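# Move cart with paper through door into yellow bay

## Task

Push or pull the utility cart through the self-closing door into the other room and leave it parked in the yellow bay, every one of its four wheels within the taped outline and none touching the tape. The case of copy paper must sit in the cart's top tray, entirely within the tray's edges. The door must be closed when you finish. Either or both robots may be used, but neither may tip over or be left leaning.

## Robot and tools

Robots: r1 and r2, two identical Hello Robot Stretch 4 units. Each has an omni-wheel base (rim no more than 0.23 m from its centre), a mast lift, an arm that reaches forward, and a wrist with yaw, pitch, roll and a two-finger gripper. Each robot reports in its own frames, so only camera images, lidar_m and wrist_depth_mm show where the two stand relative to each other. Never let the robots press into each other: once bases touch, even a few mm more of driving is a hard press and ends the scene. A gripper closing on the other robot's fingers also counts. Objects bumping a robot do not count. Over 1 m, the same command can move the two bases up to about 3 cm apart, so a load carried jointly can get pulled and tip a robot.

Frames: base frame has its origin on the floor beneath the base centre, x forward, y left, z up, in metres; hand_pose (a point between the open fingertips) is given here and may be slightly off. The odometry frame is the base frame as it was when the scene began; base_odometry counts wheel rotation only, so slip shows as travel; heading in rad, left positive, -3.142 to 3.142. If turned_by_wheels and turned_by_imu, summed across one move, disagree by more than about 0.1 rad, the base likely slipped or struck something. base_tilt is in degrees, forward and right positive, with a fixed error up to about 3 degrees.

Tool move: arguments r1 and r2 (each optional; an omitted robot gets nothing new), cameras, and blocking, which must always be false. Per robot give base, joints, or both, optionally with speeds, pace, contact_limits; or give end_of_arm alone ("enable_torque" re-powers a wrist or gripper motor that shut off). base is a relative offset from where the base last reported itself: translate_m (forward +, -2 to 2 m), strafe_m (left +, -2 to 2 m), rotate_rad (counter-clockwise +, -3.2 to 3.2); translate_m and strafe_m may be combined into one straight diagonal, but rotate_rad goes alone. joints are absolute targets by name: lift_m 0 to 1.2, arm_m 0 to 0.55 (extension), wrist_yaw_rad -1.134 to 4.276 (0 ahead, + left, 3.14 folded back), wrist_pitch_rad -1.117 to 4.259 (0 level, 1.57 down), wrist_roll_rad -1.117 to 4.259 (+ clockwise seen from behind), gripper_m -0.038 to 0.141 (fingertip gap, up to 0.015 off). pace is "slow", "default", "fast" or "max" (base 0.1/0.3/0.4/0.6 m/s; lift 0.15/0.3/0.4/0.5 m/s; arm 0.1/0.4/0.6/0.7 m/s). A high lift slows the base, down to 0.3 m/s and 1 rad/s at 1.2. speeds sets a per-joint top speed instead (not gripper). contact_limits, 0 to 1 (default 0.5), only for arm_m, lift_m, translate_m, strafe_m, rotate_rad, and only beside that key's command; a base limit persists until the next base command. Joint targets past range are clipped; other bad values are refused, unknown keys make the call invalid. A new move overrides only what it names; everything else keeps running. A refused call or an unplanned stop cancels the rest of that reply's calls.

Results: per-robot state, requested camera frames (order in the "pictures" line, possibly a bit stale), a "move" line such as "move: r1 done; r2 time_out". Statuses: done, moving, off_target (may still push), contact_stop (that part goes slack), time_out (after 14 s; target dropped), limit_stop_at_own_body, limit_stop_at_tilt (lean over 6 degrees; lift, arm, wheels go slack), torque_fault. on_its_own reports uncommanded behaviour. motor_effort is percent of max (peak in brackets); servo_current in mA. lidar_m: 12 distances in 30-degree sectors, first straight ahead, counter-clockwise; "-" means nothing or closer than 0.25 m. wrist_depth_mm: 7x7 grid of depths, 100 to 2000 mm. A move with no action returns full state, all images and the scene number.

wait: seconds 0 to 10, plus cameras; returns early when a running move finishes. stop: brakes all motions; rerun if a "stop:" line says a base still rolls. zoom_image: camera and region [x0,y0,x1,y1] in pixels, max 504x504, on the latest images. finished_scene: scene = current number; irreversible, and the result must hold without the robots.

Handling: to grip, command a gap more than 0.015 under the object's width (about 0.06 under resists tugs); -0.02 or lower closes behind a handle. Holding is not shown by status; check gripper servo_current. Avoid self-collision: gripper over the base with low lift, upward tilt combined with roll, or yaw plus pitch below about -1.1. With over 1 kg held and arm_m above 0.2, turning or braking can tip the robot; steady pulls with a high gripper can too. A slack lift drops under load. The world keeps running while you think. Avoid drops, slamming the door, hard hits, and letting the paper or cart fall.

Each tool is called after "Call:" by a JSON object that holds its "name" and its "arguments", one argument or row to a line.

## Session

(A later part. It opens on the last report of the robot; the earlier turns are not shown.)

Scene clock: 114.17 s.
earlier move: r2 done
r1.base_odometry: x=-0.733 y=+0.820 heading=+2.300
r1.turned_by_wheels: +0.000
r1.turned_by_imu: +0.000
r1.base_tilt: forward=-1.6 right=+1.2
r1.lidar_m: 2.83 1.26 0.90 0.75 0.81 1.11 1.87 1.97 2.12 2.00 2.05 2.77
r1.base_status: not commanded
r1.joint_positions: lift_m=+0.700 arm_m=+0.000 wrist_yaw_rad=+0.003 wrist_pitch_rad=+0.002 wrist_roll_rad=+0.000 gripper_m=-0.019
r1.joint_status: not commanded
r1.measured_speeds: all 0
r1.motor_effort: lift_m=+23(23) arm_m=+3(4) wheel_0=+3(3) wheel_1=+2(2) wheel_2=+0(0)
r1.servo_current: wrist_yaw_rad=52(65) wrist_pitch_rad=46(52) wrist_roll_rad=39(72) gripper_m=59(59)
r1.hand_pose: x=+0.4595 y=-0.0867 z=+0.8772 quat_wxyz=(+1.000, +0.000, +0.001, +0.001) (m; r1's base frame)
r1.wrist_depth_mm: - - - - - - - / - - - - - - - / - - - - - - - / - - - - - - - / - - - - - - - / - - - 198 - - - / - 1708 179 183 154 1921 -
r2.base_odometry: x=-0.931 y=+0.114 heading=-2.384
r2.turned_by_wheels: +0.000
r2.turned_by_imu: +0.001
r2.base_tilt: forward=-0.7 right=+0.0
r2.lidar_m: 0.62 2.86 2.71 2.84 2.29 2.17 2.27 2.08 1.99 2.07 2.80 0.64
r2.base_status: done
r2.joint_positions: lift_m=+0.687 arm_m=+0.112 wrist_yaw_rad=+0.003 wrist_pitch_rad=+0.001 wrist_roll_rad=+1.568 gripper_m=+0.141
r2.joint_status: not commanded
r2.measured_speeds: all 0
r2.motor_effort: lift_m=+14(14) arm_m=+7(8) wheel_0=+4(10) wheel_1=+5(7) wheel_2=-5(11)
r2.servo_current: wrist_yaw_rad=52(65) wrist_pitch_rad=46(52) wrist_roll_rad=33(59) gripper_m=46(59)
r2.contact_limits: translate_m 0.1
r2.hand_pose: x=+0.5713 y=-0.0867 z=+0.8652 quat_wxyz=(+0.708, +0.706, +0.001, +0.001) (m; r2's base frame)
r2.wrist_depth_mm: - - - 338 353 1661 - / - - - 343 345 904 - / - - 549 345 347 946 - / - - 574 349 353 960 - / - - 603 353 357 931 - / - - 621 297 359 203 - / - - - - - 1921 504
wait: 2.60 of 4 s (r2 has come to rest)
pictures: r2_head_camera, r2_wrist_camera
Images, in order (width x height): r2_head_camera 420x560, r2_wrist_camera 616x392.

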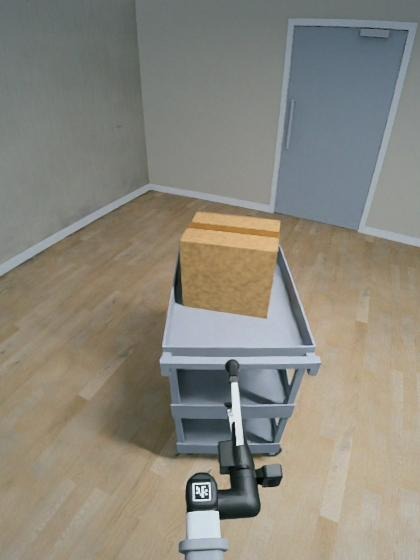

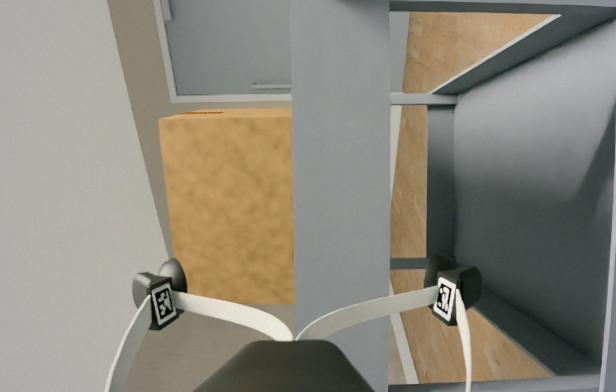

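Call:
{"name": "move", "arguments": {
  "blocking": false,
  "r2": {"base":{"translate_m":0.1},"contact_limits":{"translate_m":0.1},"pace":"slow"}
}}

Call:
{"name": "wait", "arguments": {
  "seconds": 4,
  "cameras": ["r2_head_camera","r2_wrist_camera"]
}}

Scene clock: 118.97 s.
move: r2 moving
r1: as last shown
r1.base_tilt: forward=-1.6 right=+1.3
r1.lidar_m: 2.82 1.25 0.91 0.75 0.80 1.09 1.86 1.97 2.09 1.99 2.05 2.78
r1.motor_effort: lift_m=+23(23) arm_m=+4(4) wheel_0=+3(3) wheel_1=+1(2) wheel_2=+0(0)
r1.servo_current: wrist_yaw_rad=46(65) wrist_pitch_rad=33(46) wrist_roll_rad=46(65) gripper_m=52(59)
r1.wrist_depth_mm: - - - - - - - / - - - - - - - / - - - - - - - / - - - - - - - / - - - - - - - / - - - 198 - - - / - 1756 180 184 154 1983 -
r2.base_odometry: x=-0.940 y=+0.106 heading=-2.384
r2.turned_by_wheels: +0.000
r2.turned_by_imu: +0.001
r2.base_tilt: forward=-0.7 right=+0.1
r2.lidar_m: 0.61 2.88 2.71 2.82 2.30 2.19 2.25 2.11 2.00 2.11 2.79 0.64
r2.base_status: translate_m moving
r2.joint_positions: lift_m=+0.687 arm_m=+0.112 wrist_yaw_rad=+0.003 wrist_pitch_rad=+0.001 wrist_roll_rad=+1.568 gripper_m=+0.141
r2.joint_status: not commanded
r2.measured_speeds: translate_m=+0.049 strafe_m=-0.001 rotate_rad=+0.000 lift_m=+0.000 arm_m=+0.000 wrist_yaw_rad=+0.000 wrist_pitch_rad=+0.000 wrist_roll_rad=+0.000
r2.motor_effort: lift_m=+14(14) arm_m=+7(8) wheel_0=+5(11) wheel_1=+6(7) wheel_2=-11(11)
r2.servo_current: wrist_yaw_rad=39(52) wrist_pitch_rad=39(46) wrist_roll_rad=39(65) gripper_m=52(52)
r2.contact_limits: translate_m 0.1
r2.hand_pose: x=+0.5713 y=-0.0867 z=+0.8652 quat_wxyz=(+0.708, +0.706, +0.001, +0.001) (m; r2's base frame)
r2.wrist_depth_mm: - - - 329 330 1661 - / - - - 334 334 842 - / - - 535 336 338 931 - / - - 564 342 342 946 - / - - 585 343 345 917 - / - - 597 285 347 203 - / - - - - - 1921 492
pictures: none

Scene clock: 120.73 s.
earlier move: r2 done
r1.base_odometry: x=-0.733 y=+0.820 heading=+2.300
r1.turned_by_wheels: +0.000
r1.turned_by_imu: +0.000
r1.base_tilt: forward=-1.6 right=+1.3
r1.lidar_m: 2.82 1.25 0.89 0.76 0.81 1.12 1.87 1.97 2.12 1.98 2.08 2.79
r1.base_status: not commanded
r1.joint_positions: lift_m=+0.700 arm_m=+0.000 wrist_yaw_rad=+0.003 wrist_pitch_rad=+0.002 wrist_roll_rad=+0.000 gripper_m=-0.019
r1.joint_status: not commanded
r1.measured_speeds: all 0
r1.motor_effort: lift_m=+23(23) arm_m=+4(4) wheel_0=+3(3) wheel_1=+2(2) wheel_2=+0(0)
r1.servo_current: wrist_yaw_rad=59(65) wrist_pitch_rad=39(52) wrist_roll_rad=46(65) gripper_m=59(59)
r1.hand_pose: x=+0.4595 y=-0.0867 z=+0.8772 quat_wxyz=(+1.000, +0.000, +0.001, +0.001) (m; r1's base frame)
r1.wrist_depth_mm: - - - - - - - / - - - - - - - / - - - - - - - / - - - - - - - / - - - - - - - / - - - 198 - - - / - 1661 180 185 154 1983 -
r2.base_odometry: x=-1.003 y=+0.046 heading=-2.384
r2.turned_by_wheels: +0.000
r2.turned_by_imu: +0.000
r2.base_tilt: forward=-0.7 right=+0.1
r2.lidar_m: 0.54 2.83 2.69 2.75 2.38 2.28 2.33 2.14 2.03 2.11 2.86 0.56
r2.base_status: done
r2.joint_positions: lift_m=+0.687 arm_m=+0.112 wrist_yaw_rad=+0.003 wrist_pitch_rad=+0.001 wrist_roll_rad=+1.568 gripper_m=+0.141
r2.joint_status: not commanded
r2.measured_speeds: all 0
r2.motor_effort: lift_m=+14(14) arm_m=+7(8) wheel_0=+4(11) wheel_1=+5(7) wheel_2=-6(11)
r2.servo_current: wrist_yaw_rad=46(59) wrist_pitch_rad=46(52) wrist_roll_rad=52(65) gripper_m=52(59)
r2.contact_limits: translate_m 0.1
r2.hand_pose: x=+0.5713 y=-0.0867 z=+0.8652 quat_wxyz=(+0.708, +0.706, +0.001, +0.001) (m; r2's base frame)
r2.wrist_depth_mm: - - - 243 244 1618 - / - - - 189 246 842 - / - 459 455 190 250 842 - / - - 473 193 253 854 - / - - 496 195 255 854 - / - - 512 196 257 202 - / - - - - 260 1921 484
wait: 1.77 of 4 s (r2 has come to rest)
pictures: r2_head_camera, r2_wrist_camera
Images, in order (width x height): r2_head_camera 420x560, r2_wrist_camera 616x392.

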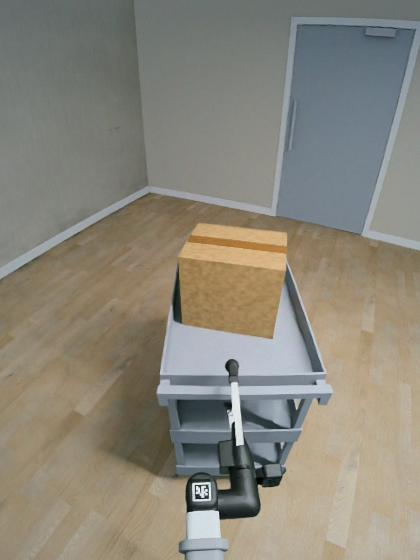

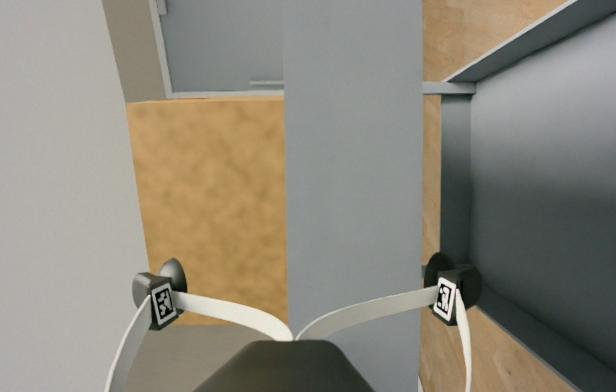

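Call:
{"name": "move", "arguments": {
  "blocking": false,
  "r2": {"joints":{"gripper_m":-0.025}}
}}

Call:
{"name": "wait", "arguments": {
  "seconds": 4,
  "cameras": ["r2_wrist_camera","r2_head_camera"]
}}

Scene clock: 125.83 s.
move: r2 moving
r1: as last shown
r1.lidar_m: 2.82 1.26 0.90 0.77 0.81 1.10 1.87 1.96 2.11 1.98 2.06 2.79
r1.motor_effort: lift_m=+23(23) arm_m=+4(4) wheel_0=+3(3) wheel_1=+1(2) wheel_2=+0(0)
r1.servo_current: wrist_yaw_rad=59(65) wrist_pitch_rad=39(46) wrist_roll_rad=46(52) gripper_m=52(52)
r1.wrist_depth_mm: - - - - - - - / - - - - - - - / - - - - - - - / - - - - - - - / - - - - - - - / - - - 198 - - - / - 1756 180 183 154 1921 -
r2.base_odometry: x=-1.003 y=+0.046 heading=-2.384
r2.turned_by_wheels: +0.000
r2.turned_by_imu: +0.000
r2.base_tilt: forward=-0.7 right=+0.1
r2.lidar_m: 0.53 2.84 2.68 2.79 2.39 2.28 2.36 2.13 2.05 2.12 2.90 0.55
r2.base_status: not commanded
r2.joint_positions: lift_m=+0.687 arm_m=+0.112 wrist_yaw_rad=+0.003 wrist_pitch_rad=+0.001 wrist_roll_rad=+1.568 gripper_m=+0.130
r2.joint_status: gripper_m moving
r2.measured_speeds: all 0
r2.motor_effort: lift_m=+14(14) arm_m=+7(8) wheel_0=+4(4) wheel_1=+4(5) wheel_2=-6(7)
r2.servo_current: wrist_yaw_rad=46(52) wrist_pitch_rad=39(46) wrist_roll_rad=52(52) gripper_m=117(117)
r2.contact_limits: translate_m 0.1
r2.hand_pose: x=+0.5713 y=-0.0867 z=+0.8652 quat_wxyz=(+0.708, +0.706, +0.001, +0.001) (m; r2's base frame)
r2.wrist_depth_mm: - - - 243 245 1661 - / - - - 189 247 831 - / - 459 452 191 250 842 - / - - 473 193 253 842 - / - - 492 196 255 854 - / - - 508 197 213 564 - / - - - - 260 1863 484
pictures: none

Scene clock: 127.83 s.
earlier move: r2 done
r1.base_odometry: x=-0.733 y=+0.820 heading=+2.300
r1.turned_by_wheels: +0.000
r1.turned_by_imu: +0.000
r1.base_tilt: forward=-1.6 right=+1.3
r1.lidar_m: 2.83 1.24 0.90 0.77 0.81 1.10 1.85 1.96 2.12 1.99 2.06 2.82
r1.base_status: not commanded
r1.joint_positions: lift_m=+0.700 arm_m=+0.000 wrist_yaw_rad=+0.003 wrist_pitch_rad=+0.002 wrist_roll_rad=+0.000 gripper_m=-0.019
r1.joint_status: not commanded
r1.measured_speeds: all 0
r1.motor_effort: lift_m=+23(23) arm_m=+4(4) wheel_0=+2(3) wheel_1=+2(2) wheel_2=+0(0)
r1.servo_current: wrist_yaw_rad=52(78) wrist_pitch_rad=39(46) wrist_roll_rad=46(72) gripper_m=52(59)
r1.hand_pose: x=+0.4595 y=-0.0867 z=+0.8772 quat_wxyz=(+1.000, +0.000, +0.001, +0.001) (m; r1's base frame)
r1.wrist_depth_mm: - - - - - - - / - - - - - - - / - - - - - - - / - - - - - - - / - - - - - - - / - - - 198 - - - / - 1756 180 183 154 1921 -
r2.base_odometry: x=-1.003 y=+0.046 heading=-2.384
r2.turned_by_wheels: +0.000
r2.turned_by_imu: +0.000
r2.base_tilt: forward=-0.7 right=+0.1
r2.lidar_m: 0.54 2.84 2.68 2.76 2.39 2.28 2.37 2.17 2.02 2.14 2.85 0.53
r2.base_status: not commanded
r2.joint_positions: lift_m=+0.687 arm_m=+0.112 wrist_yaw_rad=+0.003 wrist_pitch_rad=+0.001 wrist_roll_rad=+1.568 gripper_m=-0.023
r2.joint_status: all done
r2.measured_speeds: all 0
r2.motor_effort: lift_m=+15(15) arm_m=+2(8) wheel_0=+2(4) wheel_1=+5(5) wheel_2=-2(7)
r2.servo_current: wrist_yaw_rad=39(65) wrist_pitch_rad=39(46) wrist_roll_rad=46(59) gripper_m=163(299)
r2.contact_limits: translate_m 0.1
r2.hand_pose: x=+0.5715 y=-0.0867 z=+0.8651 quat_wxyz=(+0.708, +0.706, +0.001, +0.001) (m; r2's base frame)
r2.wrist_depth_mm: - - - 179 236 1661 - / - - - 181 239 831 - / - 449 445 184 243 831 - / - - 469 186 246 842 - / - - 492 190 250 866 - / - - 187 198 177 - - / - - - - - 1618 469
wait: 2.00 of 4 s (r2 has come to rest)
pictures: r2_head_camera, r2_wrist_camera
Images, in order (width x height): r2_head_camera 420x560, r2_wrist_camera 616x392.

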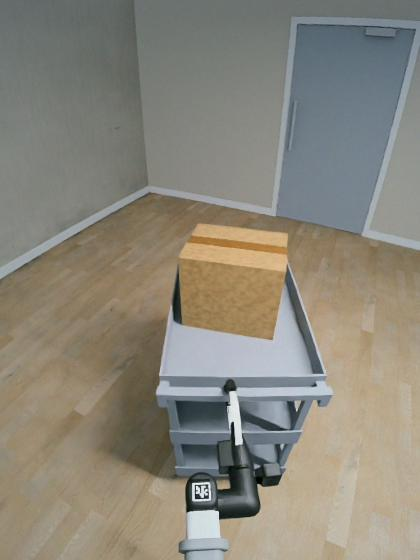

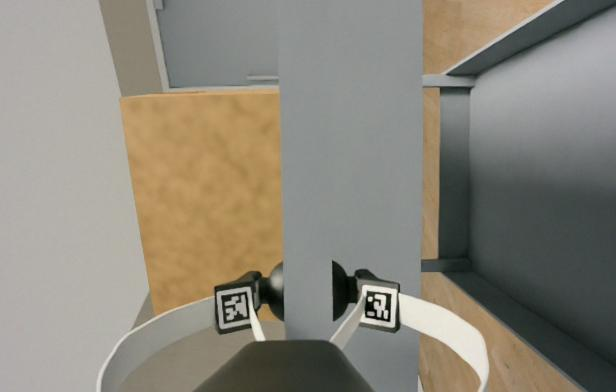

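Call:
{"name": "move", "arguments": {
  "blocking": false,
  "r1": {"base":{"translate_m":0.62}},
  "r2": {"base":{"strafe_m":-0.38},"pace":"slow"}
}}

Call:
{"name": "wait", "arguments": {
  "seconds": 6
}}

Call:
{"name": "wait", "arguments": {
  "seconds": 4
}}

Call:
{"name": "move", "arguments": {
  "blocking": false,
  "r1": {"base":{"rotate_rad":1.57}},
  "r2": {"base":{"rotate_rad":0.34},"pace":"slow"}
}}

Call:
{"name": "wait", "arguments": {
  "seconds": 3,
  "cameras": ["r1_head_camera","r2_head_camera","r2_wrist_camera"]
}}

Call:
{"name": "wait", "arguments": {
  "seconds": 1,
  "cameras": ["r1_head_camera","r2_head_camera","r2_wrist_camera"]
}}

Scene clock: 147.80 s.
move: r1 moving; r2 moving
r1.base_odometry: x=-0.754 y=+0.844 heading=+2.300
r1.turned_by_wheels: +0.000
r1.turned_by_imu: +0.000
r1.base_tilt: forward=-1.6 right=+1.2
r1.lidar_m: 2.78 1.22 0.89 0.78 0.80 1.10 1.88 2.00 2.10 2.00 2.08 2.78
r1.base_status: translate_m moving
r1.joint_positions: lift_m=+0.700 arm_m=+0.000 wrist_yaw_rad=+0.003 wrist_pitch_rad=+0.002 wrist_roll_rad=+0.000 gripper_m=-0.019
r1.joint_status: not commanded
r1.measured_speeds: translate_m=+0.121 strafe_m=+0.000 rotate_rad=-0.001 lift_m=+0.000 arm_m=+0.000 wrist_yaw_rad=+0.000 wrist_pitch_rad=+0.000 wrist_roll_rad=+0.000
r1.motor_effort: lift_m=+23(23) arm_m=+4(4) wheel_0=+8(9) wheel_1=+5(7) wheel_2=-8(9)
r1.servo_current: wrist_yaw_rad=59(65) wrist_pitch_rad=39(46) wrist_roll_rad=52(52) gripper_m=46(52)
r1.hand_pose: x=+0.4595 y=-0.0867 z=+0.8772 quat_wxyz=(+1.000, +0.000, +0.001, +0.001) (m; r1's base frame)
r1.wrist_depth_mm: - - - - - - - / - - - - - - - / - - - - - - - / - - - - - - - / - - - - - - - / - - - 200 - - - / - 1661 180 183 154 1921 -
r2.base_odometry: x=-1.013 y=+0.056 heading=-2.383
r2.turned_by_wheels: +0.000
r2.turned_by_imu: +0.001
r2.base_tilt: forward=-0.6 right=+0.0
r2.lidar_m: 0.53 2.84 2.69 2.78 2.40 2.28 2.37 2.14 2.03 2.14 2.87 0.55
r2.base_status: strafe_m moving
r2.joint_positions: lift_m=+0.687 arm_m=+0.112 wrist_yaw_rad=+0.006 wrist_pitch_rad=+0.001 wrist_roll_rad=+1.568 gripper_m=-0.023
r2.joint_status: not commanded
r2.measured_speeds: translate_m=+0.000 strafe_m=-0.057 rotate_rad=+0.000 lift_m=+0.000 arm_m=+0.000 wrist_yaw_rad=+0.003 wrist_pitch_rad=+0.000 wrist_roll_rad=+0.000
r2.motor_effort: lift_m=+15(15) arm_m=-3(4) wheel_0=+12(13) wheel_1=-6(9) wheel_2=+0(2)
r2.servo_current: wrist_yaw_rad=52(65) wrist_pitch_rad=46(46) wrist_roll_rad=46(59) gripper_m=150(169)
r2.hand_pose: x=+0.5718 y=-0.0856 z=+0.8651 quat_wxyz=(+0.708, +0.706, +0.003, +0.002) (m; r2's base frame)
r2.wrist_depth_mm: - - - 177 234 1661 - / - - - 179 238 820 - / - 452 445 183 240 831 - / - - 466 185 245 842 - / - - 492 188 248 866 - / - - 187 191 179 - - / - - - - - 1661 473
pictures: none

Scene clock: 150.87 s.
earlier move: r1 done; r2 moving
r1.base_odometry: x=-1.146 y=+1.283 heading=+2.300
r1.turned_by_wheels: +0.000
r1.turned_by_imu: +0.000
r1.base_tilt: forward=-1.6 right=+1.3
r1.lidar_m: 2.20 1.19 0.86 0.85 0.90 1.14 2.49 2.60 2.10 1.97 2.04 2.33
r1.base_status: done
r1.joint_positions: lift_m=+0.700 arm_m=+0.000 wrist_yaw_rad=+0.003 wrist_pitch_rad=+0.002 wrist_roll_rad=+0.000 gripper_m=-0.019
r1.joint_status: not commanded
r1.measured_speeds: all 0
r1.motor_effort: lift_m=+23(23) arm_m=+4(4) wheel_0=+1(9) wheel_1=+0(8) wheel_2=+0(10)
r1.servo_current: wrist_yaw_rad=52(72) wrist_pitch_rad=39(52) wrist_roll_rad=46(72) gripper_m=52(59)
r1.hand_pose: x=+0.4595 y=-0.0867 z=+0.8772 quat_wxyz=(+1.000, +0.000, +0.001, +0.001) (m; r1's base frame)
r1.wrist_depth_mm: - - - - - - - / - - - - - - - / - - - - - - - / - - - - - - - / - - - - - - - / - - - 198 - - - / - 1708 180 183 154 1983 -
r2.base_odometry: x=-1.219 y=+0.273 heading=-2.383
r2.turned_by_wheels: +0.000
r2.turned_by_imu: +0.002
r2.base_tilt: forward=-0.6 right=+0.0
r2.lidar_m: 0.42 0.50 2.96 3.04 2.54 2.42 2.51 1.86 1.78 1.84 2.51 0.58
r2.base_status: strafe_m moving
r2.joint_positions: lift_m=+0.687 arm_m=+0.112 wrist_yaw_rad=+0.006 wrist_pitch_rad=+0.003 wrist_roll_rad=+1.569 gripper_m=-0.024
r2.joint_status: not commanded
r2.measured_speeds: translate_m=+0.001 strafe_m=-0.098 rotate_rad=-0.004 lift_m=+0.000 arm_m=+0.000 wrist_yaw_rad=+0.000 wrist_pitch_rad=+0.000 wrist_roll_rad=+0.000
r2.motor_effort: lift_m=+16(16) arm_m=+4(4) wheel_0=+11(17) wheel_1=-6(9) wheel_2=+1(2)
r2.servo_current: wrist_yaw_rad=65(72) wrist_pitch_rad=46(52) wrist_roll_rad=46(59) gripper_m=91(169)
r2.hand_pose: x=+0.5718 y=-0.0857 z=+0.8645 quat_wxyz=(+0.708, +0.706, +0.003, +0.001) (m; r2's base frame)
r2.wrist_depth_mm: - - - 278 317 324 1042 / - - - 282 300 1576 1160 / - - - 265 276 1618 496 / - - - 195 255 820 - / - 452 449 183 240 831 - / - 442 187 171 179 - - / - 427 424 - 217 - -
wait: 3.07 of 6 s (r1 has come to rest)
pictures: none

Scene clock: 152.23 s.
earlier move: r2 done
r1.base_odometry: x=-1.146 y=+1.283 heading=+2.300
r1.turned_by_wheels: +0.000
r1.turned_by_imu: +0.000
r1.base_tilt: forward=-1.6 right=+1.3
r1.lidar_m: 2.22 1.18 0.88 0.86 0.90 1.11 2.50 2.59 2.09 1.98 2.06 2.31
r1.base_status: done
r1.joint_positions: lift_m=+0.700 arm_m=+0.000 wrist_yaw_rad=+0.003 wrist_pitch_rad=+0.002 wrist_roll_rad=+0.000 gripper_m=-0.019
r1.joint_status: not commanded
r1.measured_speeds: all 0
r1.motor_effort: lift_m=+23(23) arm_m=+4(4) wheel_0=+0(9) wheel_1=+1(8) wheel_2=+0(10)
r1.servo_current: wrist_yaw_rad=59(72) wrist_pitch_rad=46(52) wrist_roll_rad=65(72) gripper_m=52(59)
r1.hand_pose: x=+0.4595 y=-0.0867 z=+0.8772 quat_wxyz=(+1.000, +0.000, +0.001, +0.001) (m; r1's base frame)
r1.wrist_depth_mm: - - - - - - - / - - - - - - - / - - - - - - - / - - - - - - - / - - - - - - - / - - - 199 - - - / - 1708 179 184 154 1921 -
r2.base_odometry: x=-1.264 y=+0.321 heading=-2.383
r2.turned_by_wheels: +0.000
r2.turned_by_imu: +0.001
r2.base_tilt: forward=-0.7 right=+0.0
r2.lidar_m: 0.41 0.47 2.99 3.11 2.59 2.46 2.49 1.82 1.70 1.76 2.42 0.57
r2.base_status: done
r2.joint_positions: lift_m=+0.687 arm_m=+0.112 wrist_yaw_rad=+0.006 wrist_pitch_rad=+0.003 wrist_roll_rad=+1.569 gripper_m=-0.024
r2.joint_status: not commanded
r2.measured_speeds: all 0
r2.motor_effort: lift_m=+16(16) arm_m=+4(4) wheel_0=+7(17) wheel_1=-4(9) wheel_2=+0(2)
r2.servo_current: wrist_yaw_rad=52(72) wrist_pitch_rad=39(52) wrist_roll_rad=46(59) gripper_m=85(169)
r2.hand_pose: x=+0.5718 y=-0.0857 z=+0.8645 quat_wxyz=(+0.708, +0.706, +0.003, +0.001) (m; r2's base frame)
r2.wrist_depth_mm: - - - 281 - 1661 1160 / - - - 307 336 347 347 / - - - 279 296 1708 484 / - - - 202 265 1808 - / - - 452 186 244 820 - / - 433 187 169 179 - - / - 413 410 - 213 - -
wait: 1.37 of 4 s (r2 has come to rest)
pictures: none

Scene clock: 152.73 s.
move: r1 moving; r2 moving
r1.base_odometry: x=-1.146 y=+1.283 heading=+2.552
r1.turned_by_wheels: +0.252
r1.turned_by_imu: +0.253
r1.base_tilt: forward=-1.6 right=+1.3
r1.lidar_m: 1.74 0.96 0.88 0.86 1.00 1.54 2.48 2.38 2.00 2.01 2.29 2.20
r1.base_status: rotate_rad moving
r1.joint_positions: lift_m=+0.700 arm_m=+0.000 wrist_yaw_rad=+0.002 wrist_pitch_rad=+0.002 wrist_roll_rad=+0.000 gripper_m=-0.019
r1.joint_status: not commanded
r1.measured_speeds: translate_m=+0.002 strafe_m=-0.001 rotate_rad=+0.971 lift_m=+0.000 arm_m=+0.000 wrist_yaw_rad=+0.000 wrist_pitch_rad=+0.000 wrist_roll_rad=+0.000
r1.motor_effort: lift_m=+23(23) arm_m=+4(4) wheel_0=-10(10) wheel_1=-5(8) wheel_2=-7(7)
r1.servo_current: wrist_yaw_rad=46(59) wrist_pitch_rad=46(46) wrist_roll_rad=65(65) gripper_m=59(59)
r1.hand_pose: x=+0.4595 y=-0.0868 z=+0.8772 quat_wxyz=(+1.000, +0.000, +0.001, +0.001) (m; r1's base frame)
r1.wrist_depth_mm: - - - - 1921 - 1808 / - - - - 1921 - 1863 / - - - - 1983 - 1808 / - - - - 1921 - 1808 / - - - - 1921 - 1756 / - - 188 199 179 - 1808 / - 139 180 183 145 - 1808
r2.base_odometry: x=-1.264 y=+0.322 heading=-2.261
r2.turned_by_wheels: +0.123
r2.turned_by_imu: +0.117
r2.base_tilt: forward=-0.7 right=+0.1
r2.lidar_m: 0.43 0.74 3.00 3.21 2.47 2.44 2.28 1.76 1.71 1.86 2.77 0.55
r2.base_status: rotate_rad moving
r2.joint_positions: lift_m=+0.687 arm_m=+0.112 wrist_yaw_rad=-0.019 wrist_pitch_rad=+0.003 wrist_roll_rad=+1.569 gripper_m=-0.024
r2.joint_status: not commanded
r2.measured_speeds: translate_m=-0.002 strafe_m=+0.002 rotate_rad=+0.496 lift_m=+0.000 arm_m=+0.000 wrist_yaw_rad=-0.037 wrist_pitch_rad=+0.000 wrist_roll_rad=+0.000
r2.motor_effort: lift_m=+16(16) arm_m=+5(5) wheel_0=-16(17) wheel_1=-11(12) wheel_2=-23(23)
r2.servo_current: wrist_yaw_rad=104(104) wrist_pitch_rad=39(46) wrist_roll_rad=46(59) gripper_m=85(98)
r2.hand_pose: x=+0.5695 y=-0.0930 z=+0.8645 quat_wxyz=(+0.708, +0.706, -0.006, -0.008) (m; r2's base frame)
r2.wrist_depth_mm: - - - 285 332 1336 1042 / - - - 289 330 1430 427 / - - - 210 281 1661 492 / - - - 191 255 1661 - / - 449 445 178 237 809 - / - 436 187 166 179 - - / - 421 415 - 211 - -
pictures: none

Scene clock: 153.70 s.
earlier move: r1 moving; r2 done
r1.base_odometry: x=-1.146 y=+1.283 heading=-2.504
r1.turned_by_wheels: +1.226
r1.turned_by_imu: +1.233
r1.base_tilt: forward=-1.6 right=+1.2
r1.lidar_m: 0.86 0.88 1.03 2.18 2.51 2.16 1.98 2.04 2.40 2.20 1.32 0.88
r1.base_status: rotate_rad moving
r1.joint_positions: lift_m=+0.700 arm_m=+0.000 wrist_yaw_rad=+0.002 wrist_pitch_rad=+0.002 wrist_roll_rad=+0.000 gripper_m=-0.019
r1.joint_status: not commanded
r1.measured_speeds: translate_m=-0.001 strafe_m=-0.001 rotate_rad=+0.643 lift_m=+0.000 arm_m=+0.000 wrist_yaw_rad=+0.000 wrist_pitch_rad=+0.000 wrist_roll_rad=+0.000
r1.motor_effort: lift_m=+23(23) arm_m=+1(4) wheel_0=-3(10) wheel_1=+0(8) wheel_2=+0(8)
r1.servo_current: wrist_yaw_rad=46(72) wrist_pitch_rad=46(46) wrist_roll_rad=39(65) gripper_m=52(59)
r1.hand_pose: x=+0.4595 y=-0.0868 z=+0.8772 quat_wxyz=(+1.000, +0.000, +0.001, +0.001) (m; r1's base frame)
r1.wrist_depth_mm: - - - 691 683 - - / - - - 683 683 - - / - - - 683 683 - - / - - - - 691 - - / - - - - 668 - - / - - 182 198 615 - - / - 133 163 146 144 - -
r2.base_odometry: x=-1.264 y=+0.321 heading=-2.045
r2.turned_by_wheels: +0.216
r2.turned_by_imu: +0.205
r2.base_tilt: forward=-0.6 right=+0.1
r2.lidar_m: 0.51 3.04 3.01 2.78 2.45 2.48 1.97 1.72 1.72 2.04 3.32 0.53
r2.base_status: done
r2.joint_positions: lift_m=+0.687 arm_m=+0.112 wrist_yaw_rad=+0.000 wrist_pitch_rad=+0.003 wrist_roll_rad=+1.569 gripper_m=-0.024
r2.joint_status: not commanded
r2.measured_speeds: all 0
r2.motor_effort: lift_m=+16(16) arm_m=-4(6) wheel_0=-8(20) wheel_1=-6(12) wheel_2=-5(25)
r2.servo_current: wrist_yaw_rad=39(130) wrist_pitch_rad=39(46) wrist_roll_rad=52(59) gripper_m=78(98)
r2.hand_pose: x=+0.5713 y=-0.0875 z=+0.8645 quat_wxyz=(+0.708, +0.706, +0.001, -0.001) (m; r2's base frame)
r2.wrist_depth_mm: - - - 166 226 1661 1118 / - - - 167 227 768 - / - 430 427 168 229 820 - / - 442 442 229 230 831 - / - 466 459 171 232 842 - / - - 186 171 180 - - / - - 500 - 235 1537 -
wait: 0.97 of 3 s (r2 has come to rest)
pictures: r1_head_camera, r2_head_camera, r2_wrist_camera
Images, in order (width x height): r1_head_camera 420x560, r2_head_camera 420x560, r2_wrist_camera 616x392.

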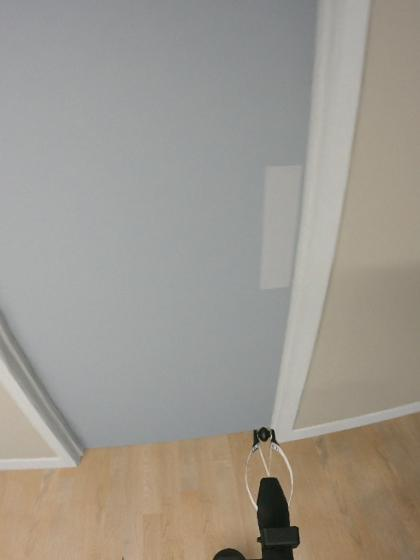

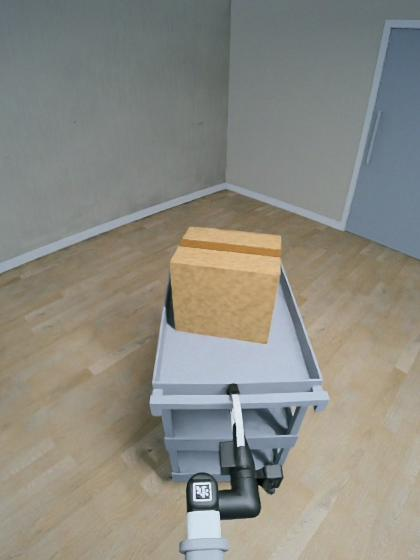

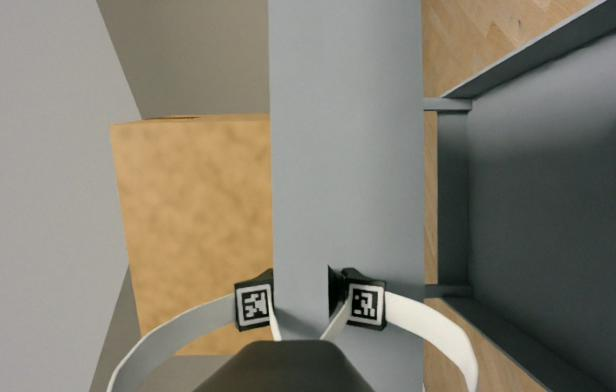

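Scene clock: 154.30 s.
earlier move: r1 done
r1.base_odometry: x=-1.146 y=+1.283 heading=-2.414
r1.turned_by_wheels: +0.091
r1.turned_by_imu: +0.091
r1.base_tilt: forward=-1.6 right=+1.3
r1.lidar_m: 0.86 0.89 1.11 2.48 2.56 2.08 1.99 2.07 2.33 2.23 1.18 0.86
r1.base_status: done
r1.joint_positions: lift_m=+0.700 arm_m=+0.000 wrist_yaw_rad=+0.002 wrist_pitch_rad=+0.002 wrist_roll_rad=+0.000 gripper_m=-0.019
r1.joint_status: not commanded
r1.measured_speeds: all 0
r1.motor_effort: lift_m=+23(23) arm_m=-4(4) wheel_0=-3(10) wheel_1=-2(8) wheel_2=-2(8)
r1.servo_current: wrist_yaw_rad=46(72) wrist_pitch_rad=46(52) wrist_roll_rad=46(65) gripper_m=52(65)
r1.hand_pose: x=+0.4595 y=-0.0868 z=+0.8772 quat_wxyz=(+1.000, +0.000, +0.001, +0.001) (m; r1's base frame)
r1.wrist_depth_mm: - - - - 661 634 - / - - - - 661 621 - / - - - - 668 634 - / - - - - 661 627 - / - - - - - 634 - / - - 182 198 171 640 - / - 132 163 146 144 585 -
r2.base_odometry: x=-1.264 y=+0.321 heading=-2.045
r2.turned_by_wheels: +0.000
r2.turned_by_imu: +0.000
r2.base_tilt: forward=-0.7 right=+0.1
r2.lidar_m: 0.51 3.03 3.02 2.79 2.44 2.47 1.96 1.72 1.72 2.07 3.35 0.54
r2.base_status: done
r2.joint_positions: lift_m=+0.687 arm_m=+0.112 wrist_yaw_rad=+0.000 wrist_pitch_rad=+0.003 wrist_roll_rad=+1.569 gripper_m=-0.024
r2.joint_status: not commanded
r2.measured_speeds: all 0
r2.motor_effort: lift_m=+16(17) arm_m=-3(6) wheel_0=-8(20) wheel_1=-6(12) wheel_2=-5(25)
r2.servo_current: wrist_yaw_rad=59(130) wrist_pitch_rad=33(46) wrist_roll_rad=59(59) gripper_m=91(98)
r2.hand_pose: x=+0.5713 y=-0.0875 z=+0.8645 quat_wxyz=(+0.708, +0.706, +0.001, -0.001) (m; r2's base frame)
r2.wrist_depth_mm: - - - 167 224 1661 1138 / - - - 167 228 778 - / - 433 430 168 229 831 - / - 442 442 229 229 831 - / - 462 459 170 231 842 - / - - 186 171 179 - - / - - 500 - 235 1576 -
wait: 0.60 of 1 s (r1 has come to rest)
pictures: r1_head_camera, r2_head_camera, r2_wrist_camera
Images, in order (width x height): r1_head_camera 420x560, r2_head_camera 420x560, r2_wrist_camera 616x392.

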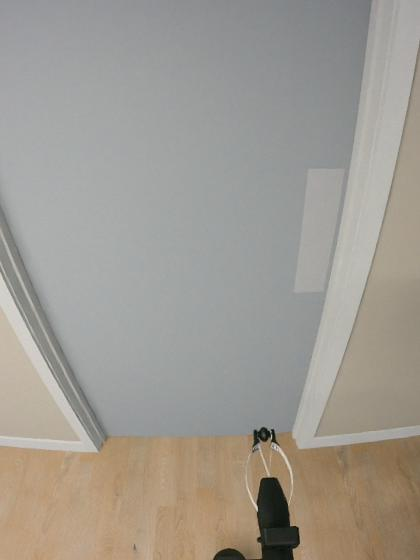

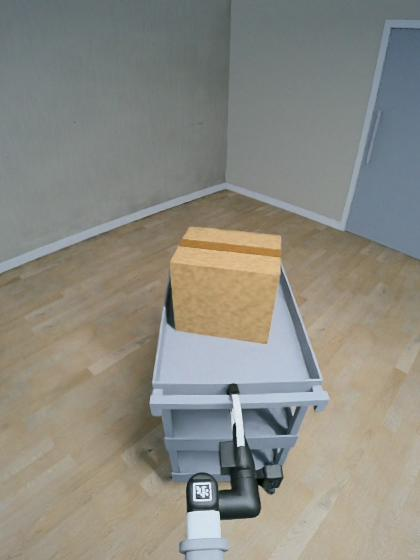

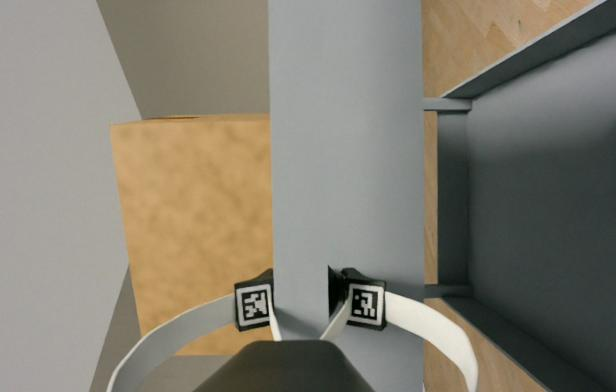

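Call:
{"name": "move", "arguments": {
  "blocking": false,
  "r2": {"base":{"strafe_m":-0.38},"pace":"slow"}
}}

Call:
{"name": "wait", "arguments": {
  "seconds": 7
}}

Call:
{"name": "move", "arguments": {
  "blocking": false,
  "r2": {"base":{"rotate_rad":0.36},"pace":"slow"}
}}

Call:
{"name": "wait", "arguments": {
  "seconds": 3
}}

Call:
{"name": "move", "arguments": {
  "blocking": false,
  "r2": {"base":{"strafe_m":-0.38},"pace":"slow"}
}}

Call:
{"name": "wait", "arguments": {
  "seconds": 7
}}

Call:
{"name": "move", "arguments": {
  "blocking": false,
  "r2": {"base":{"rotate_rad":0.36},"pace":"slow"}
}}

Call:
{"name": "wait", "arguments": {
  "seconds": 3,
  "cameras": ["r2_head_camera","r2_wrist_camera"]
}}

Scene clock: 163.73 s.
move: r2 moving
r1: as last shown
r1.turned_by_wheels: +0.000
r1.turned_by_imu: +0.000
r1.lidar_m: 0.86 0.90 1.13 2.45 2.57 2.08 1.98 2.06 2.34 2.23 1.19 0.88
r1.motor_effort: lift_m=+23(23) arm_m=-3(4) wheel_0=-3(4) wheel_1=-2(3) wheel_2=-2(2)
r1.servo_current: wrist_yaw_rad=46(65) wrist_pitch_rad=39(46) wrist_roll_rad=46(52) gripper_m=52(59)
r1.wrist_depth_mm: - - - - 654 634 - / - - - - 661 627 - / - - - - 668 627 - / - - - - 668 627 - / - - - - - 647 - / - - 183 198 171 640 - / - 132 163 146 144 585 -
r2.base_odometry: x=-1.277 y=+0.328 heading=-2.045
r2.turned_by_wheels: +0.000
r2.turned_by_imu: +0.001
r2.base_tilt: forward=-0.6 right=+0.1
r2.lidar_m: 0.49 3.04 3.03 2.78 2.47 2.49 1.93 1.70 1.72 2.07 3.33 0.53
r2.base_status: strafe_m moving
r2.joint_positions: lift_m=+0.687 arm_m=+0.112 wrist_yaw_rad=+0.000 wrist_pitch_rad=+0.003 wrist_roll_rad=+1.569 gripper_m=-0.024
r2.joint_status: not commanded
r2.measured_speeds: translate_m=+0.000 strafe_m=-0.055 rotate_rad=+0.002 lift_m=+0.000 arm_m=+0.000 wrist_yaw_rad=+0.015 wrist_pitch_rad=+0.000 wrist_roll_rad=+0.000
r2.motor_effort: lift_m=+16(16) arm_m=-4(4) wheel_0=+12(12) wheel_1=-8(10) wheel_2=-1(4)
r2.servo_current: wrist_yaw_rad=46(52) wrist_pitch_rad=46(46) wrist_roll_rad=46(59) gripper_m=85(91)
r2.hand_pose: x=+0.5713 y=-0.0873 z=+0.8645 quat_wxyz=(+0.708, +0.706, +0.001, -0.001) (m; r2's base frame)
r2.wrist_depth_mm: - - - 163 221 1576 1160 / - - - 165 224 741 - / - 427 427 166 226 820 - / - 442 442 227 228 831 - / - 469 459 170 230 842 - / - - 186 171 179 - - / - - - - 235 1618 -
pictures: none

Scene clock: 168.17 s.
earlier move: r2 done
r1.base_odometry: x=-1.146 y=+1.283 heading=-2.414
r1.turned_by_wheels: +0.000
r1.turned_by_imu: +0.000
r1.base_tilt: forward=-1.6 right=+1.3
r1.lidar_m: 0.87 0.90 1.10 2.46 2.56 2.07 1.96 2.08 2.34 2.23 1.19 0.88
r1.base_status: not commanded
r1.joint_positions: lift_m=+0.700 arm_m=+0.000 wrist_yaw_rad=+0.002 wrist_pitch_rad=+0.002 wrist_roll_rad=+0.000 gripper_m=-0.019
r1.joint_status: not commanded
r1.measured_speeds: all 0
r1.motor_effort: lift_m=+23(23) arm_m=-4(4) wheel_0=-3(4) wheel_1=-2(3) wheel_2=-2(2)
r1.servo_current: wrist_yaw_rad=65(72) wrist_pitch_rad=39(52) wrist_roll_rad=39(72) gripper_m=59(59)
r1.hand_pose: x=+0.4595 y=-0.0868 z=+0.8772 quat_wxyz=(+1.000, +0.000, +0.001, +0.001) (m; r1's base frame)
r1.wrist_depth_mm: - - - - 661 627 - / - - - - 668 615 - / - - - - 661 634 - / - - - - 661 627 - / - - - - - 640 - / - - 183 199 170 640 - / - 133 163 146 144 580 -
r2.base_odometry: x=-1.602 y=+0.495 heading=-2.045
r2.turned_by_wheels: +0.000
r2.turned_by_imu: +0.002
r2.base_tilt: forward=-0.7 right=+0.0
r2.lidar_m: 0.40 0.48 3.27 3.08 2.74 2.74 1.69 1.46 1.47 1.76 3.05 0.57
r2.base_status: done
r2.joint_positions: lift_m=+0.687 arm_m=+0.112 wrist_yaw_rad=+0.005 wrist_pitch_rad=+0.003 wrist_roll_rad=+1.569 gripper_m=-0.024
r2.joint_status: not commanded
r2.measured_speeds: all 0
r2.motor_effort: lift_m=+16(17) arm_m=-4(4) wheel_0=+5(15) wheel_1=-3(10) wheel_2=+0(4)
r2.servo_current: wrist_yaw_rad=52(65) wrist_pitch_rad=39(46) wrist_roll_rad=52(59) gripper_m=85(91)
r2.hand_pose: x=+0.5718 y=-0.0859 z=+0.8645 quat_wxyz=(+0.708, +0.706, +0.003, +0.001) (m; r2's base frame)
r2.wrist_depth_mm: - - - 278 - 1618 1118 / - - - 246 334 342 345 / - - - 222 294 1708 504 / - - - 203 265 1863 - / - - 452 186 245 820 - / - 436 186 170 179 - - / - 415 413 - 213 - -
wait: 4.43 of 7 s (r2 has come to rest)
pictures: none

Scene clock: 168.67 s.
move: r2 moving
r1: as last shown
r1.lidar_m: 0.87 0.90 1.12 2.48 2.56 2.08 1.98 2.07 2.33 2.24 1.18 0.87
r1.motor_effort: lift_m=+23(23) arm_m=-3(4) wheel_0=-3(3) wheel_1=-2(2) wheel_2=-2(2)
r1.servo_current: wrist_yaw_rad=46(65) wrist_pitch_rad=33(52) wrist_roll_rad=46(59) gripper_m=52(59)
r1.wrist_depth_mm: - - - - 661 634 - / - - - - 668 627 - / - - - - 661 627 - / - - - - 668 634 - / - - - - - 634 - / - - 183 199 170 634 - / - 132 163 146 143 580 -
r2.base_odometry: x=-1.602 y=+0.495 heading=-1.922
r2.turned_by_wheels: +0.123
r2.turned_by_imu: +0.115
r2.base_tilt: forward=-0.7 right=+0.1
r2.lidar_m: 0.42 0.71 3.33 2.95 2.75 2.34 1.58 1.46 1.49 1.93 3.07 0.58
r2.base_status: rotate_rad moving
r2.joint_positions: lift_m=+0.687 arm_m=+0.112 wrist_yaw_rad=-0.020 wrist_pitch_rad=+0.003 wrist_roll_rad=+1.569 gripper_m=-0.024
r2.joint_status: not commanded
r2.measured_speeds: translate_m=-0.003 strafe_m=+0.002 rotate_rad=+0.480 lift_m=+0.000 arm_m=+0.000 wrist_yaw_rad=-0.035 wrist_pitch_rad=+0.000 wrist_roll_rad=+0.000
r2.motor_effort: lift_m=+16(16) arm_m=-2(4) wheel_0=-15(16) wheel_1=-10(10) wheel_2=-25(25)
r2.servo_current: wrist_yaw_rad=124(124) wrist_pitch_rad=39(46) wrist_roll_rad=33(65) gripper_m=85(91)
r2.hand_pose: x=+0.5695 y=-0.0931 z=+0.8645 quat_wxyz=(+0.708, +0.706, -0.006, -0.008) (m; r2's base frame)
r2.wrist_depth_mm: - - - 281 330 1366 1098 / - - - 229 325 1464 427 / - - - 211 281 1708 500 / - - - 191 255 1661 - / - 452 449 179 238 831 - / - 433 187 165 179 - - / - 418 418 - 211 - -
pictures: none

Scene clock: 169.67 s.
earlier move: r2 done
r1.base_odometry: x=-1.146 y=+1.283 heading=-2.414
r1.turned_by_wheels: +0.000
r1.turned_by_imu: +0.000
r1.base_tilt: forward=-1.6 right=+1.3
r1.lidar_m: 0.86 0.89 1.13 2.47 2.54 2.10 1.96 2.07 2.32 2.22 1.20 0.87
r1.base_status: not commanded
r1.joint_positions: lift_m=+0.700 arm_m=+0.000 wrist_yaw_rad=+0.002 wrist_pitch_rad=+0.002 wrist_roll_rad=+0.000 gripper_m=-0.019
r1.joint_status: not commanded
r1.measured_speeds: all 0
r1.motor_effort: lift_m=+23(23) arm_m=-4(4) wheel_0=-3(4) wheel_1=-2(3) wheel_2=-2(2)
r1.servo_current: wrist_yaw_rad=52(65) wrist_pitch_rad=46(52) wrist_roll_rad=46(65) gripper_m=52(65)
r1.hand_pose: x=+0.4595 y=-0.0868 z=+0.8772 quat_wxyz=(+1.000, +0.000, +0.001, +0.001) (m; r1's base frame)
r1.wrist_depth_mm: - - - - 661 621 - / - - - - 661 621 - / - - - - 661 627 - / - - - - 676 634 - / - - - - - 634 - / - - 183 198 170 640 - / - 132 163 146 144 580 -
r2.base_odometry: x=-1.602 y=+0.495 heading=-1.687
r2.turned_by_wheels: +0.235
r2.turned_by_imu: +0.223
r2.base_tilt: forward=-0.7 right=+0.1
r2.lidar_m: 0.50 3.28 3.48 2.78 2.74 1.90 1.48 1.45 1.61 2.43 3.06 0.53
r2.base_status: done
r2.joint_positions: lift_m=+0.687 arm_m=+0.112 wrist_yaw_rad=-0.002 wrist_pitch_rad=+0.003 wrist_roll_rad=+1.569 gripper_m=-0.024
r2.joint_status: not commanded
r2.measured_speeds: all 0
r2.motor_effort: lift_m=+16(17) arm_m=-4(5) wheel_0=-9(19) wheel_1=-6(12) wheel_2=-9(26)
r2.servo_current: wrist_yaw_rad=52(124) wrist_pitch_rad=39(52) wrist_roll_rad=52(65) gripper_m=78(91)
r2.hand_pose: x=+0.5711 y=-0.0881 z=+0.8645 quat_wxyz=(+0.708, +0.706, +0.000, -0.002) (m; r2's base frame)
r2.wrist_depth_mm: - - - 161 220 1618 1138 / - - - 163 223 759 - / - 427 424 165 225 820 - / - 445 442 168 228 831 - / - 473 462 170 231 842 - / - - 187 172 180 - - / - - - - 236 1576 -
wait: 1.00 of 3 s (r2 has come to rest)
pictures: none

Scene clock: 170.17 s.
move: r2 moving
r1: as last shown
r1.lidar_m: 0.86 0.90 1.10 2.48 2.57 2.11 1.98 2.07 2.32 2.22 1.17 0.86
r1.motor_effort: lift_m=+23(23) arm_m=-4(4) wheel_0=-3(4) wheel_1=-2(2) wheel_2=-2(2)
r1.servo_current: wrist_yaw_rad=65(65) wrist_pitch_rad=46(52) wrist_roll_rad=52(59) gripper_m=52(59)
r1.wrist_depth_mm: - - - - 661 634 - / - - - - 668 621 - / - - - - 661 621 - / - - - - 661 627 - / - - - - - 647 - / - - 183 198 171 640 - / - 132 163 146 144 580 -
r2.base_odometry: x=-1.616 y=+0.496 heading=-1.686
r2.turned_by_wheels: +0.000
r2.turned_by_imu: +0.000
r2.base_tilt: forward=-0.6 right=+0.1
r2.lidar_m: 0.52 3.28 3.50 2.79 2.75 1.90 1.47 1.46 1.60 2.44 3.03 0.50
r2.base_status: strafe_m moving
r2.joint_positions: lift_m=+0.687 arm_m=+0.112 wrist_yaw_rad=-0.001 wrist_pitch_rad=+0.003 wrist_roll_rad=+1.569 gripper_m=-0.024
r2.joint_status: not commanded
r2.measured_speeds: translate_m=+0.000 strafe_m=-0.056 rotate_rad=+0.000 lift_m=+0.000 arm_m=+0.000 wrist_yaw_rad=+0.023 wrist_pitch_rad=+0.000 wrist_roll_rad=+0.000
r2.motor_effort: lift_m=+16(16) arm_m=-4(5) wheel_0=+7(11) wheel_1=-7(9) wheel_2=-1(9)
r2.servo_current: wrist_yaw_rad=39(59) wrist_pitch_rad=46(46) wrist_roll_rad=59(59) gripper_m=78(91)
r2.hand_pose: x=+0.5712 y=-0.0878 z=+0.8645 quat_wxyz=(+0.708, +0.706, +0.001, -0.001) (m; r2's base frame)
r2.wrist_depth_mm: - - - 159 216 1618 521 / - - - 160 220 750 - / - 427 421 163 224 809 - / - 442 442 167 227 831 - / - 469 462 169 229 - - / - - 185 170 179 - - / - - - - 236 1576 500
pictures: none

Scene clock: 174.63 s.
earlier move: r2 done
r1.base_odometry: x=-1.146 y=+1.283 heading=-2.414
r1.turned_by_wheels: +0.000
r1.turned_by_imu: +0.000
r1.base_tilt: forward=-1.6 right=+1.3
r1.lidar_m: 0.86 0.90 1.12 2.48 2.56 2.08 1.98 2.06 2.31 2.22 1.17 0.85
r1.base_status: not commanded
r1.joint_positions: lift_m=+0.700 arm_m=+0.000 wrist_yaw_rad=+0.002 wrist_pitch_rad=+0.002 wrist_roll_rad=+0.000 gripper_m=-0.019
r1.joint_status: not commanded
r1.measured_speeds: all 0
r1.motor_effort: lift_m=+23(23) arm_m=-3(4) wheel_0=-3(4) wheel_1=-2(3) wheel_2=-2(2)
r1.servo_current: wrist_yaw_rad=59(72) wrist_pitch_rad=46(52) wrist_roll_rad=46(72) gripper_m=52(65)
r1.hand_pose: x=+0.4595 y=-0.0868 z=+0.8772 quat_wxyz=(+1.000, +0.000, +0.001, +0.001) (m; r1's base frame)
r1.wrist_depth_mm: - - - - 661 634 - / - - - - 668 615 - / - - - - 661 627 - / - - - - 654 627 - / - - - - - 640 - / - - 183 198 171 634 - / - 133 163 146 144 591 -
r2.base_odometry: x=-1.980 y=+0.538 heading=-1.686
r2.turned_by_wheels: +0.000
r2.turned_by_imu: +0.003
r2.base_tilt: forward=-0.6 right=+0.1
r2.lidar_m: 0.42 0.43 3.70 3.13 3.08 1.68 1.30 1.32 1.43 2.23 2.70 0.59
r2.base_status: done
r2.joint_positions: lift_m=+0.687 arm_m=+0.112 wrist_yaw_rad=+0.006 wrist_pitch_rad=+0.003 wrist_roll_rad=+1.569 gripper_m=-0.024
r2.joint_status: not commanded
r2.measured_speeds: all 0
r2.motor_effort: lift_m=+16(17) arm_m=-4(5) wheel_0=+5(17) wheel_1=-4(9) wheel_2=+1(9)
r2.servo_current: wrist_yaw_rad=59(65) wrist_pitch_rad=39(52) wrist_roll_rad=39(59) gripper_m=85(91)
r2.hand_pose: x=+0.5719 y=-0.0857 z=+0.8645 quat_wxyz=(+0.708, +0.706, +0.003, +0.001) (m; r2's base frame)
r2.wrist_depth_mm: - - - 256 - 1537 1138 / - - - 290 312 327 325 / - - - 212 281 1661 500 / - - - 198 257 1661 - / - - 442 185 242 842 - / - 433 186 170 178 - - / - 421 421 - 216 - -
wait: 4.47 of 7 s (r2 has come to rest)
pictures: none

Scene clock: 175.13 s.
move: r2 moving
r1: as last shown
r1.lidar_m: 0.86 0.91 1.10 2.48 2.55 2.07 1.95 2.05 2.33 2.23 1.19 0.88
r1.motor_effort: lift_m=+23(23) arm_m=-4(4) wheel_0=-3(3) wheel_1=-2(3) wheel_2=-2(2)
r1.servo_current: wrist_yaw_rad=52(65) wrist_pitch_rad=39(46) wrist_roll_rad=65(65) gripper_m=52(59)
r1.wrist_depth_mm: - - - - 661 634 - / - - - - 668 621 - / - - - - 668 621 - / - - - - 668 634 - / - - - - - 640 - / - - 182 199 170 640 - / - 133 163 147 144 580 -
r2.base_odometry: x=-1.980 y=+0.539 heading=-1.563
r2.turned_by_wheels: +0.123
r2.turned_by_imu: +0.118
r2.base_tilt: forward=-0.7 right=+0.1
r2.lidar_m: 0.45 3.42 3.60 3.09 2.71 1.55 1.32 1.33 1.56 2.66 2.71 0.57
r2.base_status: rotate_rad moving
r2.joint_positions: lift_m=+0.687 arm_m=+0.112 wrist_yaw_rad=-0.017 wrist_pitch_rad=+0.003 wrist_roll_rad=+1.569 gripper_m=-0.024
r2.joint_status: not commanded
r2.measured_speeds: translate_m=-0.002 strafe_m=+0.001 rotate_rad=+0.486 lift_m=+0.000 arm_m=+0.000 wrist_yaw_rad=-0.034 wrist_pitch_rad=+0.000 wrist_roll_rad=+0.000
r2.motor_effort: lift_m=+16(16) arm_m=-2(4) wheel_0=-14(17) wheel_1=-9(10) wheel_2=-21(21)
r2.servo_current: wrist_yaw_rad=104(104) wrist_pitch_rad=39(46) wrist_roll_rad=46(59) gripper_m=85(91)
r2.hand_pose: x=+0.5697 y=-0.0923 z=+0.8645 quat_wxyz=(+0.708, +0.706, -0.005, -0.007) (m; r2's base frame)
r2.wrist_depth_mm: - - - 228 303 307 309 / - - - 212 283 1537 1182 / - - - 200 266 1708 500 / - - - 188 250 759 - / - 445 445 178 236 831 - / - 433 187 167 178 - - / - 427 424 - 216 - -
pictures: none

Scene clock: 176.13 s.
earlier move: r2 done
r1.base_odometry: x=-1.146 y=+1.283 heading=-2.414
r1.turned_by_wheels: +0.000
r1.turned_by_imu: +0.000
r1.base_tilt: forward=-1.6 right=+1.3
r1.lidar_m: 0.86 0.90 1.09 2.47 2.55 2.08 1.97 2.07 2.33 2.22 1.21 0.87
r1.base_status: not commanded
r1.joint_positions: lift_m=+0.700 arm_m=+0.000 wrist_yaw_rad=+0.002 wrist_pitch_rad=+0.002 wrist_roll_rad=+0.000 gripper_m=-0.019
r1.joint_status: not commanded
r1.measured_speeds: all 0
r1.motor_effort: lift_m=+23(23) arm_m=-4(4) wheel_0=-3(3) wheel_1=-2(3) wheel_2=-2(2)
r1.servo_current: wrist_yaw_rad=46(65) wrist_pitch_rad=33(46) wrist_roll_rad=46(65) gripper_m=59(59)
r1.hand_pose: x=+0.4595 y=-0.0868 z=+0.8772 quat_wxyz=(+1.000, +0.000, +0.001, +0.001) (m; r1's base frame)
r1.wrist_depth_mm: - - - - 668 627 - / - - - - 668 627 - / - - - - 668 627 - / - - - - 668 634 - / - - - - - 640 - / - - 182 198 170 640 - / - 133 163 146 144 580 -
r2.base_odometry: x=-1.980 y=+0.538 heading=-1.329
r2.turned_by_wheels: +0.235
r2.turned_by_imu: +0.226
r2.base_tilt: forward=-0.7 right=+0.1
r2.lidar_m: 0.52 3.51 3.27 3.09 2.00 1.39 1.31 1.37 1.82 2.71 2.81 0.51
r2.base_status: done
r2.joint_positions: lift_m=+0.687 arm_m=+0.112 wrist_yaw_rad=-0.005 wrist_pitch_rad=+0.003 wrist_roll_rad=+1.569 gripper_m=-0.024
r2.joint_status: not commanded
r2.measured_speeds: all 0
r2.motor_effort: lift_m=+16(16) arm_m=-3(5) wheel_0=-9(17) wheel_1=-7(10) wheel_2=-10(25)
r2.servo_current: wrist_yaw_rad=59(104) wrist_pitch_rad=39(46) wrist_roll_rad=52(72) gripper_m=85(91)
r2.hand_pose: x=+0.5709 y=-0.0888 z=+0.8645 quat_wxyz=(+0.708, +0.706, -0.001, -0.003) (m; r2's base frame)
r2.wrist_depth_mm: - - - 152 209 1537 - / - - - 155 213 - - / - 415 421 158 218 809 - / - 445 442 163 224 831 - / - 480 469 168 229 - - / - - 186 172 180 - - / - - - - 240 1708 496
wait: 1.00 of 3 s (r2 has come to rest)
pictures: r2_head_camera, r2_wrist_camera
Images, in order (width x height): r2_head_camera 420x560, r2_wrist_camera 616x392.

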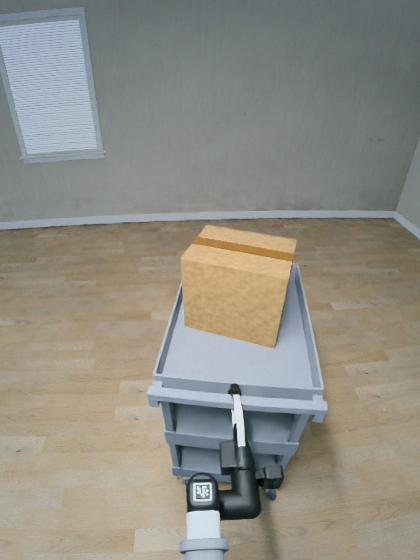

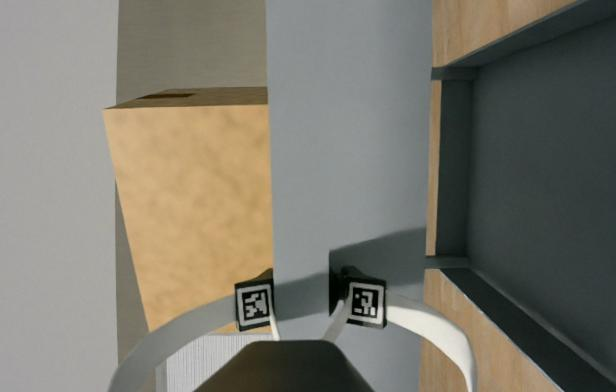

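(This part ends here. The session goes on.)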